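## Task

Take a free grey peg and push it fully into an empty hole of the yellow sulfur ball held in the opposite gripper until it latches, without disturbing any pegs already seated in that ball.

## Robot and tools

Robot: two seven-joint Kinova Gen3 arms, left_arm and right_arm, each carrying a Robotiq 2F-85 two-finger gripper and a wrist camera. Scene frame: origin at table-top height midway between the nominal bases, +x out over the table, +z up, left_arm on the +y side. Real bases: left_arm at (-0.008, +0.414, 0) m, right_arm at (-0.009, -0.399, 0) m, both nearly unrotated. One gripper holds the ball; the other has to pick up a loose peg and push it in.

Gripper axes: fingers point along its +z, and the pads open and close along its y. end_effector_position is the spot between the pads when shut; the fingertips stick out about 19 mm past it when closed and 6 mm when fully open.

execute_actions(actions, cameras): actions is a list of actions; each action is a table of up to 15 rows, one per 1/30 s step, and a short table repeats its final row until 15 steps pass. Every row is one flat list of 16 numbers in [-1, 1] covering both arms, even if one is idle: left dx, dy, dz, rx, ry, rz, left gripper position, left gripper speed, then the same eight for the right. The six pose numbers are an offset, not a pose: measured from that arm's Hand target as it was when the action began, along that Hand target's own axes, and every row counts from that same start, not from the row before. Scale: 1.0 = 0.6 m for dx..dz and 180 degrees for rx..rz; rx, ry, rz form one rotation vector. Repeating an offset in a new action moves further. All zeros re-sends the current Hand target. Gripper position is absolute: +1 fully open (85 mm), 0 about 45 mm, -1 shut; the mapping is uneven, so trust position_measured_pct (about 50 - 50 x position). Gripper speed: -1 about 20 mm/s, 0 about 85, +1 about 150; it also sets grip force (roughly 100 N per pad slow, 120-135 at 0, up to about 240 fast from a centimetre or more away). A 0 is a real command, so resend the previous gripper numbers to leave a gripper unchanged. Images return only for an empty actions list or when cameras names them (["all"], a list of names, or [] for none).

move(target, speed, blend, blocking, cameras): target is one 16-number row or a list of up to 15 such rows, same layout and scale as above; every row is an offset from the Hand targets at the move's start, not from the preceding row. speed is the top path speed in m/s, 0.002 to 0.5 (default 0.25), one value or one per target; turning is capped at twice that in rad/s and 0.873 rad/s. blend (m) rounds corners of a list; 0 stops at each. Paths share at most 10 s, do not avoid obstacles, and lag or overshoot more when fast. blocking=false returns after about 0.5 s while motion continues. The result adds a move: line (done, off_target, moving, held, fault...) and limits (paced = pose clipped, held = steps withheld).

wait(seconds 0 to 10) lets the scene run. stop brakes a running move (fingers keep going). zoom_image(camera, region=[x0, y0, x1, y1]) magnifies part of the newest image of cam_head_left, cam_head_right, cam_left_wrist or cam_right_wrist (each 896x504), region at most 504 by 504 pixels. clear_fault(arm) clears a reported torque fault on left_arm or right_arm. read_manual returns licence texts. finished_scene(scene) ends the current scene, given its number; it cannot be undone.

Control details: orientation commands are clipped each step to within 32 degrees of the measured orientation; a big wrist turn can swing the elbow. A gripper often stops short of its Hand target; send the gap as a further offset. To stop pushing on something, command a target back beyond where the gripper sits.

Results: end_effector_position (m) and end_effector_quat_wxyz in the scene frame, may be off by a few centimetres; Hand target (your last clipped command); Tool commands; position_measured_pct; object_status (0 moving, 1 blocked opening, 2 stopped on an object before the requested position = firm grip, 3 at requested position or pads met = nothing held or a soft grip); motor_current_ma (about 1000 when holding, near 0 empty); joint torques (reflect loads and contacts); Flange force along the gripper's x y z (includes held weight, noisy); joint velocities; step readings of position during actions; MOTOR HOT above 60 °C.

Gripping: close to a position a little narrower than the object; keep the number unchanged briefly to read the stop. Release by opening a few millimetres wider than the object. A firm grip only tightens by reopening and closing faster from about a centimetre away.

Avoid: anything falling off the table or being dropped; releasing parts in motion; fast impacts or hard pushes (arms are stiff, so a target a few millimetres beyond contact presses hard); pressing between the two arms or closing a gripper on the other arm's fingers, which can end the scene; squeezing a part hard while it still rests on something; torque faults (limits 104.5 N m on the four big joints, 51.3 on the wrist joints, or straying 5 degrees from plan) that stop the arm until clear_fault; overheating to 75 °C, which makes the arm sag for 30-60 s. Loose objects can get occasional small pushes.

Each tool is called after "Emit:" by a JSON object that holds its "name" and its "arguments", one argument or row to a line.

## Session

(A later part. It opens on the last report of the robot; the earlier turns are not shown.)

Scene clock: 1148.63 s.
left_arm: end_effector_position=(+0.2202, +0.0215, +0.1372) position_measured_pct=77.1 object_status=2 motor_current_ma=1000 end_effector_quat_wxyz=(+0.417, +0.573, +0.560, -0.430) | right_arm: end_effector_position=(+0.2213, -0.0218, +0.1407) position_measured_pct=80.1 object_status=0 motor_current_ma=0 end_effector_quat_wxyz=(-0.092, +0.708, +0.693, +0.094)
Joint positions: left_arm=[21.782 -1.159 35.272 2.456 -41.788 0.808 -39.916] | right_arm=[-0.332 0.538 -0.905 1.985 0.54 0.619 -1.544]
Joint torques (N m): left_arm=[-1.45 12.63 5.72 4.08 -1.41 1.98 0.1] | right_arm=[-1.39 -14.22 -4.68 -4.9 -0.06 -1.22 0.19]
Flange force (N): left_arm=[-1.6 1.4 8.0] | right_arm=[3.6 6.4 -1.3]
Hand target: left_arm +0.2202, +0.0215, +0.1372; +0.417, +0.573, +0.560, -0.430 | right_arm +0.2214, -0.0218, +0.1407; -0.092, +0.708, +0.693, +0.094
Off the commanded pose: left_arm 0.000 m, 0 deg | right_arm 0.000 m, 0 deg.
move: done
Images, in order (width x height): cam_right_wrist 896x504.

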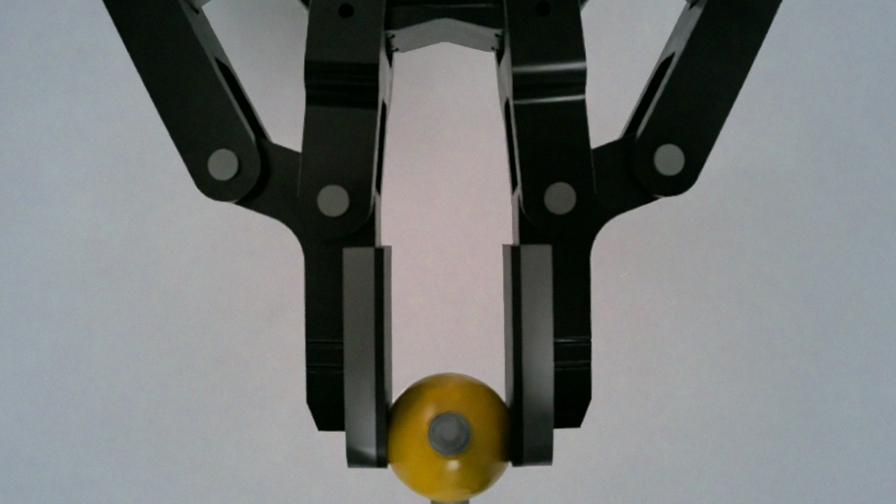

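Emit:
{"name": "move", "arguments": {
  "target": [
    [0,0,0,0,0,0,-0.74,1,-0.0718,0,0,0,0,0,-0.6,-1],
    [0,0,0,0,0,0,-0.74,1,-0.0718,0,0.0035,0,0.038,0,-0.6,-1]
  ],
  "speed": 0.06,
  "cameras": ["cam_right_wrist"]
}}

Emit:
{"name": "zoom_image", "arguments": {
  "camera": "cam_right_wrist",
  "region": [410, 230, 490, 320]
}}

Scene clock: 1158.40 s.
left_arm: end_effector_position=(+0.2202, +0.0215, +0.1372) position_measured_pct=77.1 object_status=2 motor_current_ma=1000 end_effector_quat_wxyz=(+0.417, +0.573, +0.560, -0.430) | right_arm: end_effector_position=(+0.2205, -0.0628, +0.1275) position_measured_pct=80.1 object_status=3 motor_current_ma=0 end_effector_quat_wxyz=(-0.133, +0.702, +0.687, +0.136)
Joint positions: left_arm=[21.782 -1.159 35.272 2.456 -41.788 0.808 -39.916] | right_arm=[-0.138 0.501 -0.943 2.193 0.561 0.356 -1.472]
Joint torques (N m): left_arm=[-1.45 12.6 5.77 4.08 -1.4 1.98 0.11] | right_arm=[-1.33 -12.17 -4.39 -4.06 -0.09 -1.47 0.17]
Flange force (N): left_arm=[-1.5 1.3 8.0] | right_arm=[2.5 7.3 -1.2]
Hand target: left_arm +0.2202, +0.0215, +0.1372; +0.417, +0.573, +0.560, -0.430 | right_arm +0.2205, -0.0628, +0.1275; -0.133, +0.702, +0.687, +0.136
Off the commanded pose: left_arm 0.000 m, 0 deg | right_arm 0.000 m, 0 deg.
move: done
Images, in order (width x height): cam_right_wrist 896x504.

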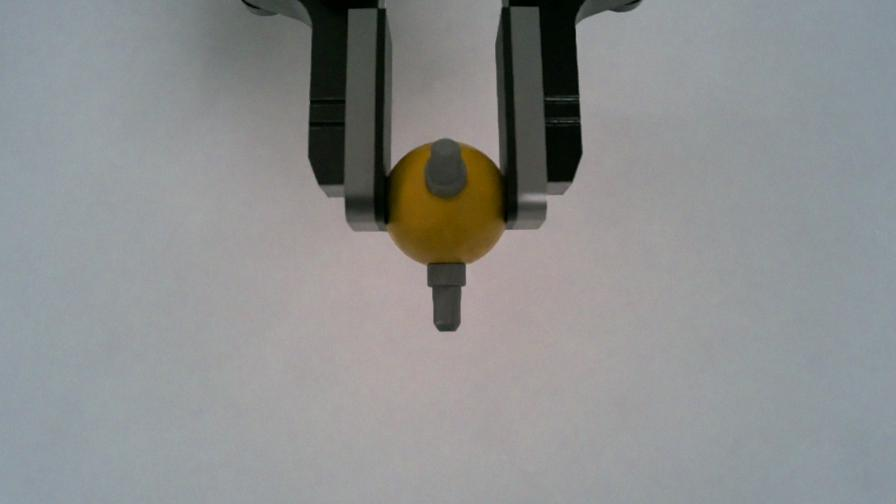

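Scaled by 5.600 from the camera's 896x504 image, which has a finer 1280x720 frame.

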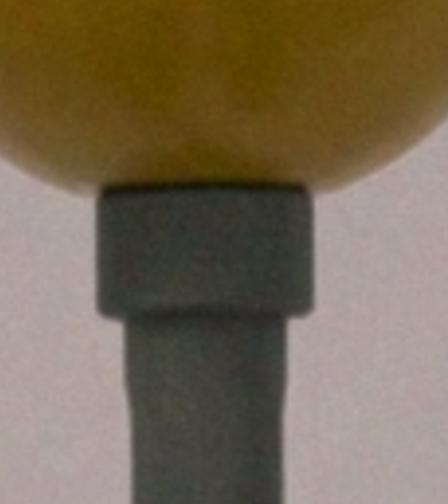

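Emit:
{"name": "move", "arguments": {
  "target": [
    [0,0,0,0,0,0,-0.74,1,0.0004,0,-0.0035,0,-0.038,0,-0.6,-1],
    [0,0,0,0,0,0,-0.74,1,0.0717,0,0.0051,0,-0.038,0,-0.6,-1],
    [0,0,0,0,0,0,-0.74,1,0.0717,0,0.0051,0,-0.038,0,-0.95,-1]
  ],
  "speed": 0.05,
  "cameras": ["cam_right_wrist"]
}}

Emit:
{"name": "zoom_image", "arguments": {
  "camera": "cam_right_wrist",
  "region": [370, 384, 520, 504]
}}

Scene clock: 1181.23 s.
left_arm: end_effector_position=(+0.2202, +0.0215, +0.1372) position_measured_pct=77.1 object_status=2 motor_current_ma=1000 end_effector_quat_wxyz=(+0.417, +0.573, +0.560, -0.430) | right_arm: end_effector_position=(+0.2213, -0.0218, +0.1407) position_measured_pct=96.5 object_status=0 motor_current_ma=1000 end_effector_quat_wxyz=(-0.092, +0.708, +0.693, +0.094)
Joint positions: left_arm=[21.782 -1.159 35.272 2.456 -41.788 0.808 -39.916] | right_arm=[-0.332 0.538 -0.904 1.985 0.54 0.619 -1.544]
Joint torques (N m): left_arm=[-1.1 12.66 6.17 4.32 -1.6 2.09 0.09] | right_arm=[-1.2 -14.03 -4.46 -4.93 0.05 -1.24 0.16]
Flange force (N): left_arm=[-0.8 2.1 7.6] | right_arm=[3.7 5.9 -2.1]
Hand target: left_arm +0.2202, +0.0215, +0.1372; +0.417, +0.573, +0.560, -0.430 | right_arm +0.2214, -0.0218, +0.1407; -0.092, +0.708, +0.693, +0.094
Off the commanded pose: left_arm 0.000 m, 0 deg | right_arm 0.000 m, 0 deg.
move: done
Images, in order (width x height): cam_right_wrist 896x504.

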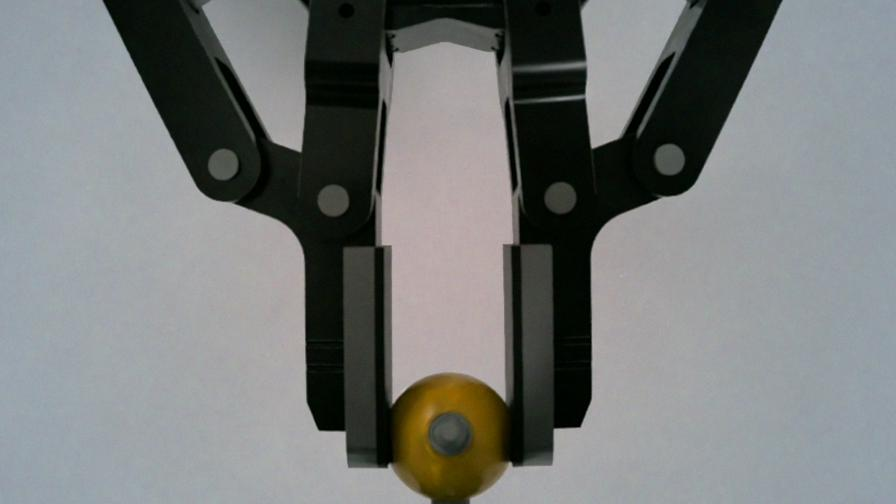

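Scaled by 3.360 from the camera's 896x504 image, which has a finer 1280x720 frame.

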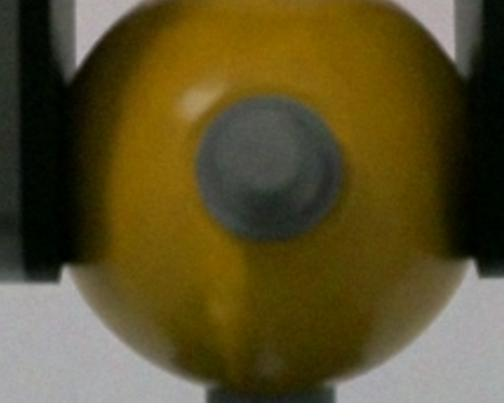

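Now pull in 0.3 mm steps.

Emit:
{"name": "move", "arguments": {
  "target": [0,0,0,0,0,0,-0.74,1,-0.0006,0,0,0,0,0,-0.95,-1],
  "speed": 0.01
}}

Emit:
{"name": "move", "arguments": {
  "target": [0,0,0,0,0,0,-0.74,1,-0.0006,0,0,0,0,0,-0.95,-1],
  "speed": 0.01
}}

Emit:
{"name": "move", "arguments": {
  "target": [0,0,0,0,0,0,-0.74,1,-0.0006,0,0,0,0,0,-0.95,-1],
  "speed": 0.01,
  "cameras": ["cam_right_wrist"]
}}

Emit:
{"name": "zoom_image", "arguments": {
  "camera": "cam_right_wrist",
  "region": [370, 384, 520, 504]
}}

Scene clock: 1190.20 s.
left_arm: end_effector_position=(+0.2202, +0.0215, +0.1372) position_measured_pct=77.1 object_status=2 motor_current_ma=1000 end_effector_quat_wxyz=(+0.417, +0.573, +0.560, -0.430) | right_arm: end_effector_position=(+0.2214, -0.0221, +0.1406) position_measured_pct=96.5 object_status=2 motor_current_ma=1000 end_effector_quat_wxyz=(-0.092, +0.708, +0.693, +0.094)
Joint positions: left_arm=[21.782 -1.159 35.272 2.456 -41.788 0.808 -39.916] | right_arm=[-0.331 0.538 -0.904 1.985 0.54 0.618 -1.544]
Joint torques (N m): left_arm=[-1.97 12.87 5.51 5.05 -1.57 1.9 0.08] | right_arm=[-0.28 -13.75 -3.29 -3.26 0.11 0.01 0.16]
Flange force (N): left_arm=[-1.3 2.5 11.8] | right_arm=[7.4 5.7 -1.4]
Hand target: left_arm +0.2202, +0.0215, +0.1372; +0.417, +0.573, +0.560, -0.430 | right_arm +0.2213, -0.0221, +0.1406; -0.092, +0.708, +0.693, +0.094
Off the commanded pose: left_arm 0.000 m, 0 deg | right_arm 0.000 m, 0 deg.
move: done

Scene clock: 1190.90 s.
left_arm: end_effector_position=(+0.2202, +0.0215, +0.1372) position_measured_pct=77.1 object_status=2 motor_current_ma=1000 end_effector_quat_wxyz=(+0.417, +0.573, +0.560, -0.430) | right_arm: end_effector_position=(+0.2213, -0.0224, +0.1405) position_measured_pct=96.5 object_status=2 motor_current_ma=1000 end_effector_quat_wxyz=(-0.092, +0.709, +0.693, +0.094)
Joint positions: left_arm=[21.782 -1.159 35.272 2.456 -41.788 0.808 -39.916] | right_arm=[-0.33 0.537 -0.904 1.986 0.54 0.618 -1.543]
Joint torques (N m): left_arm=[-2.79 12.92 4.91 5.38 -1.48 1.7 0.11] | right_arm=[0.46 -13.39 -2.41 -1.7 0.14 1.1 0.17]
Flange force (N): left_arm=[-2.0 1.9 15.0] | right_arm=[10.7 5.6 -0.8]
Hand target: left_arm +0.2202, +0.0215, +0.1372; +0.417, +0.573, +0.560, -0.430 | right_arm +0.2213, -0.0225, +0.1405; -0.092, +0.709, +0.693, +0.094
Off the commanded pose: left_arm 0.000 m, 0 deg | right_arm 0.000 m, 0 deg.
move: done

Scene clock: 1191.60 s.
left_arm: end_effector_position=(+0.2202, +0.0215, +0.1372) position_measured_pct=77.1 object_status=2 motor_current_ma=1000 end_effector_quat_wxyz=(+0.417, +0.573, +0.560, -0.430) | right_arm: end_effector_position=(+0.2213, -0.0228, +0.1404) position_measured_pct=96.5 object_status=2 motor_current_ma=1000 end_effector_quat_wxyz=(-0.092, +0.709, +0.693, +0.094)
Joint positions: left_arm=[21.782 -1.159 35.272 2.456 -41.788 0.808 -39.916] | right_arm=[-0.33 0.537 -0.905 1.988 0.54 0.617 -1.543]
Joint torques (N m): left_arm=[-2.69 12.96 4.93 5.34 -1.51 1.79 0.11] | right_arm=[0.32 -13.38 -2.55 -1.86 0.12 0.95 0.14]
Flange force (N): left_arm=[-2.0 2.2 14.6] | right_arm=[10.2 5.8 -1.1]
Hand target: left_arm +0.2202, +0.0215, +0.1372; +0.417, +0.573, +0.560, -0.430 | right_arm +0.2213, -0.0228, +0.1404; -0.092, +0.709, +0.693, +0.094
Off the commanded pose: left_arm 0.000 m, 0 deg | right_arm 0.000 m, 0 deg.
move: done
Images, in order (width x height): cam_right_wrist 896x504.

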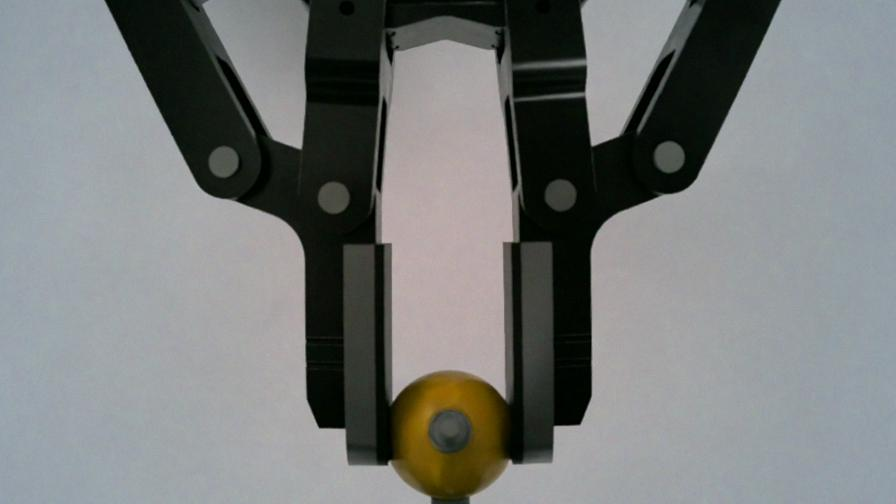

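Scaled by 3.360 from the camera's 896x504 image, which has a finer 1280x720 frame.

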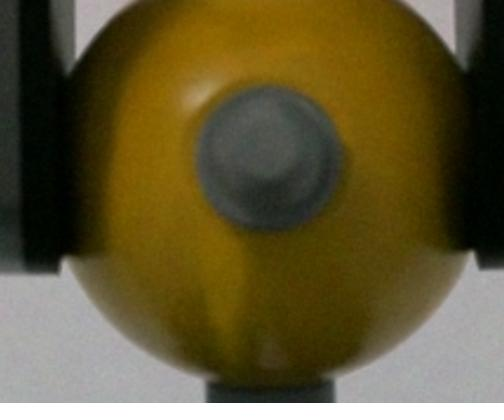

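Emit:
{"name": "move", "arguments": {
  "target": [
    [0,0,0,0,0,0,-0.74,1,0.013,0,0.0003,0,0,0,-0.95,-1],
    [0,0,0,0,0,0,-0.74,1,0.0022,0,0,0,0,0,-0.95,-1],
    [0,0,0,0,0,0,-0.74,1,0.0022,0,0,0,0,0,-0.6,-1]
  ],
  "speed": 0.03
}}

Emit:
{"name": "move", "arguments": {
  "target": [
    [0,0,0,0,0,0,-0.74,1,-0.0718,0,0,0,0,0,-0.6,-1],
    [0,0,0,0,0,0,-0.74,1,-0.0718,0,0.0035,0,0.038,0,-0.6,-1]
  ],
  "speed": 0.06,
  "cameras": ["cam_right_wrist"]
}}

Emit:
{"name": "zoom_image", "arguments": {
  "camera": "cam_right_wrist",
  "region": [410, 230, 490, 320]
}}

Scene clock: 1207.50 s.
left_arm: end_effector_position=(+0.2202, +0.0215, +0.1372) position_measured_pct=77.1 object_status=2 motor_current_ma=1000 end_effector_quat_wxyz=(+0.417, +0.573, +0.560, -0.430) | right_arm: end_effector_position=(+0.2214, -0.0215, +0.1407) position_measured_pct=80.1 object_status=0 motor_current_ma=0 end_effector_quat_wxyz=(-0.092, +0.709, +0.693, +0.094)
Joint positions: left_arm=[21.782 -1.159 35.272 2.456 -41.788 0.808 -39.916] | right_arm=[-0.333 0.538 -0.904 1.984 0.54 0.62 -1.544]
Joint torques (N m): left_arm=[-1.48 12.66 5.73 4.01 -1.36 2 0.11] | right_arm=[-1.34 -14.24 -4.68 -4.91 -0.06 -1.21 0.18]
Flange force (N): left_arm=[-1.4 1.3 7.9] | right_arm=[3.7 6.3 -1.1]
Hand target: left_arm +0.2202, +0.0215, +0.1372; +0.417, +0.573, +0.560, -0.430 | right_arm +0.2214, -0.0215, +0.1407; -0.092, +0.709, +0.693, +0.094
Off the commanded pose: left_arm 0.000 m, 0 deg | right_arm 0.000 m, 0 deg.
move: done

Scene clock: 1209.73 s.
left_arm: end_effector_position=(+0.2202, +0.0215, +0.1372) position_measured_pct=77.1 object_status=2 motor_current_ma=1000 end_effector_quat_wxyz=(+0.417, +0.573, +0.560, -0.430) | right_arm: end_effector_position=(+0.2205, -0.0626, +0.1275) position_measured_pct=80.1 object_status=3 motor_current_ma=0 end_effector_quat_wxyz=(-0.133, +0.702, +0.687, +0.136)
Joint positions: left_arm=[21.782 -1.159 35.272 2.456 -41.788 0.808 -39.916] | right_arm=[-0.139 0.501 -0.942 2.192 0.561 0.356 -1.472]
Joint torques (N m): left_arm=[-1.45 12.61 5.77 4.07 -1.43 2.02 0.07] | right_arm=[-1.38 -12.14 -4.38 -4.12 -0.09 -1.47 0.17]
Flange force (N): left_arm=[-1.7 1.5 8.0] | right_arm=[2.2 7.2 -1.6]
Hand target: left_arm +0.2202, +0.0215, +0.1372; +0.417, +0.573, +0.560, -0.430 | right_arm +0.2205, -0.0626, +0.1275; -0.133, +0.702, +0.687, +0.136
Off the commanded pose: left_arm 0.000 m, 0 deg | right_arm 0.000 m, 0 deg.
move: done
Images, in order (width x height): cam_right_wrist 896x504.

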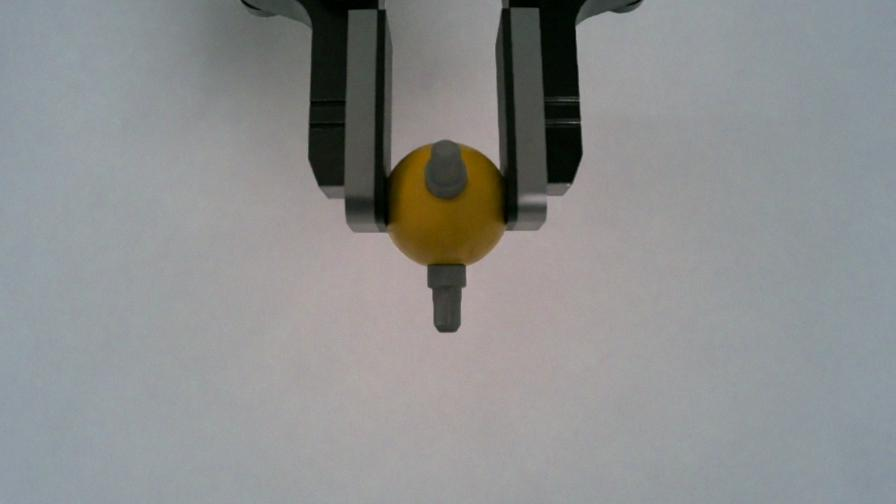

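Scaled by 5.600 from the camera's 896x504 image, which has a finer 1280x720 frame.

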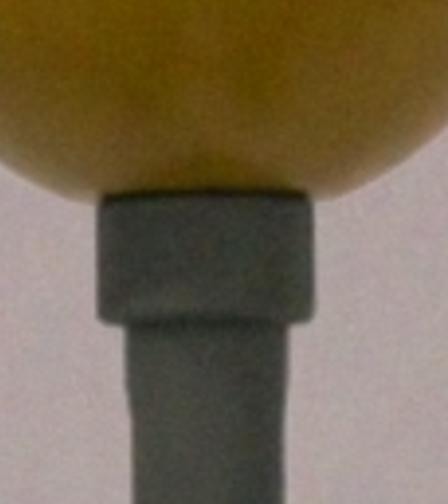

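Emit:
{"name": "finished_scene", "arguments": {
  "scene": 1
}}

The scene is finished: the task was done.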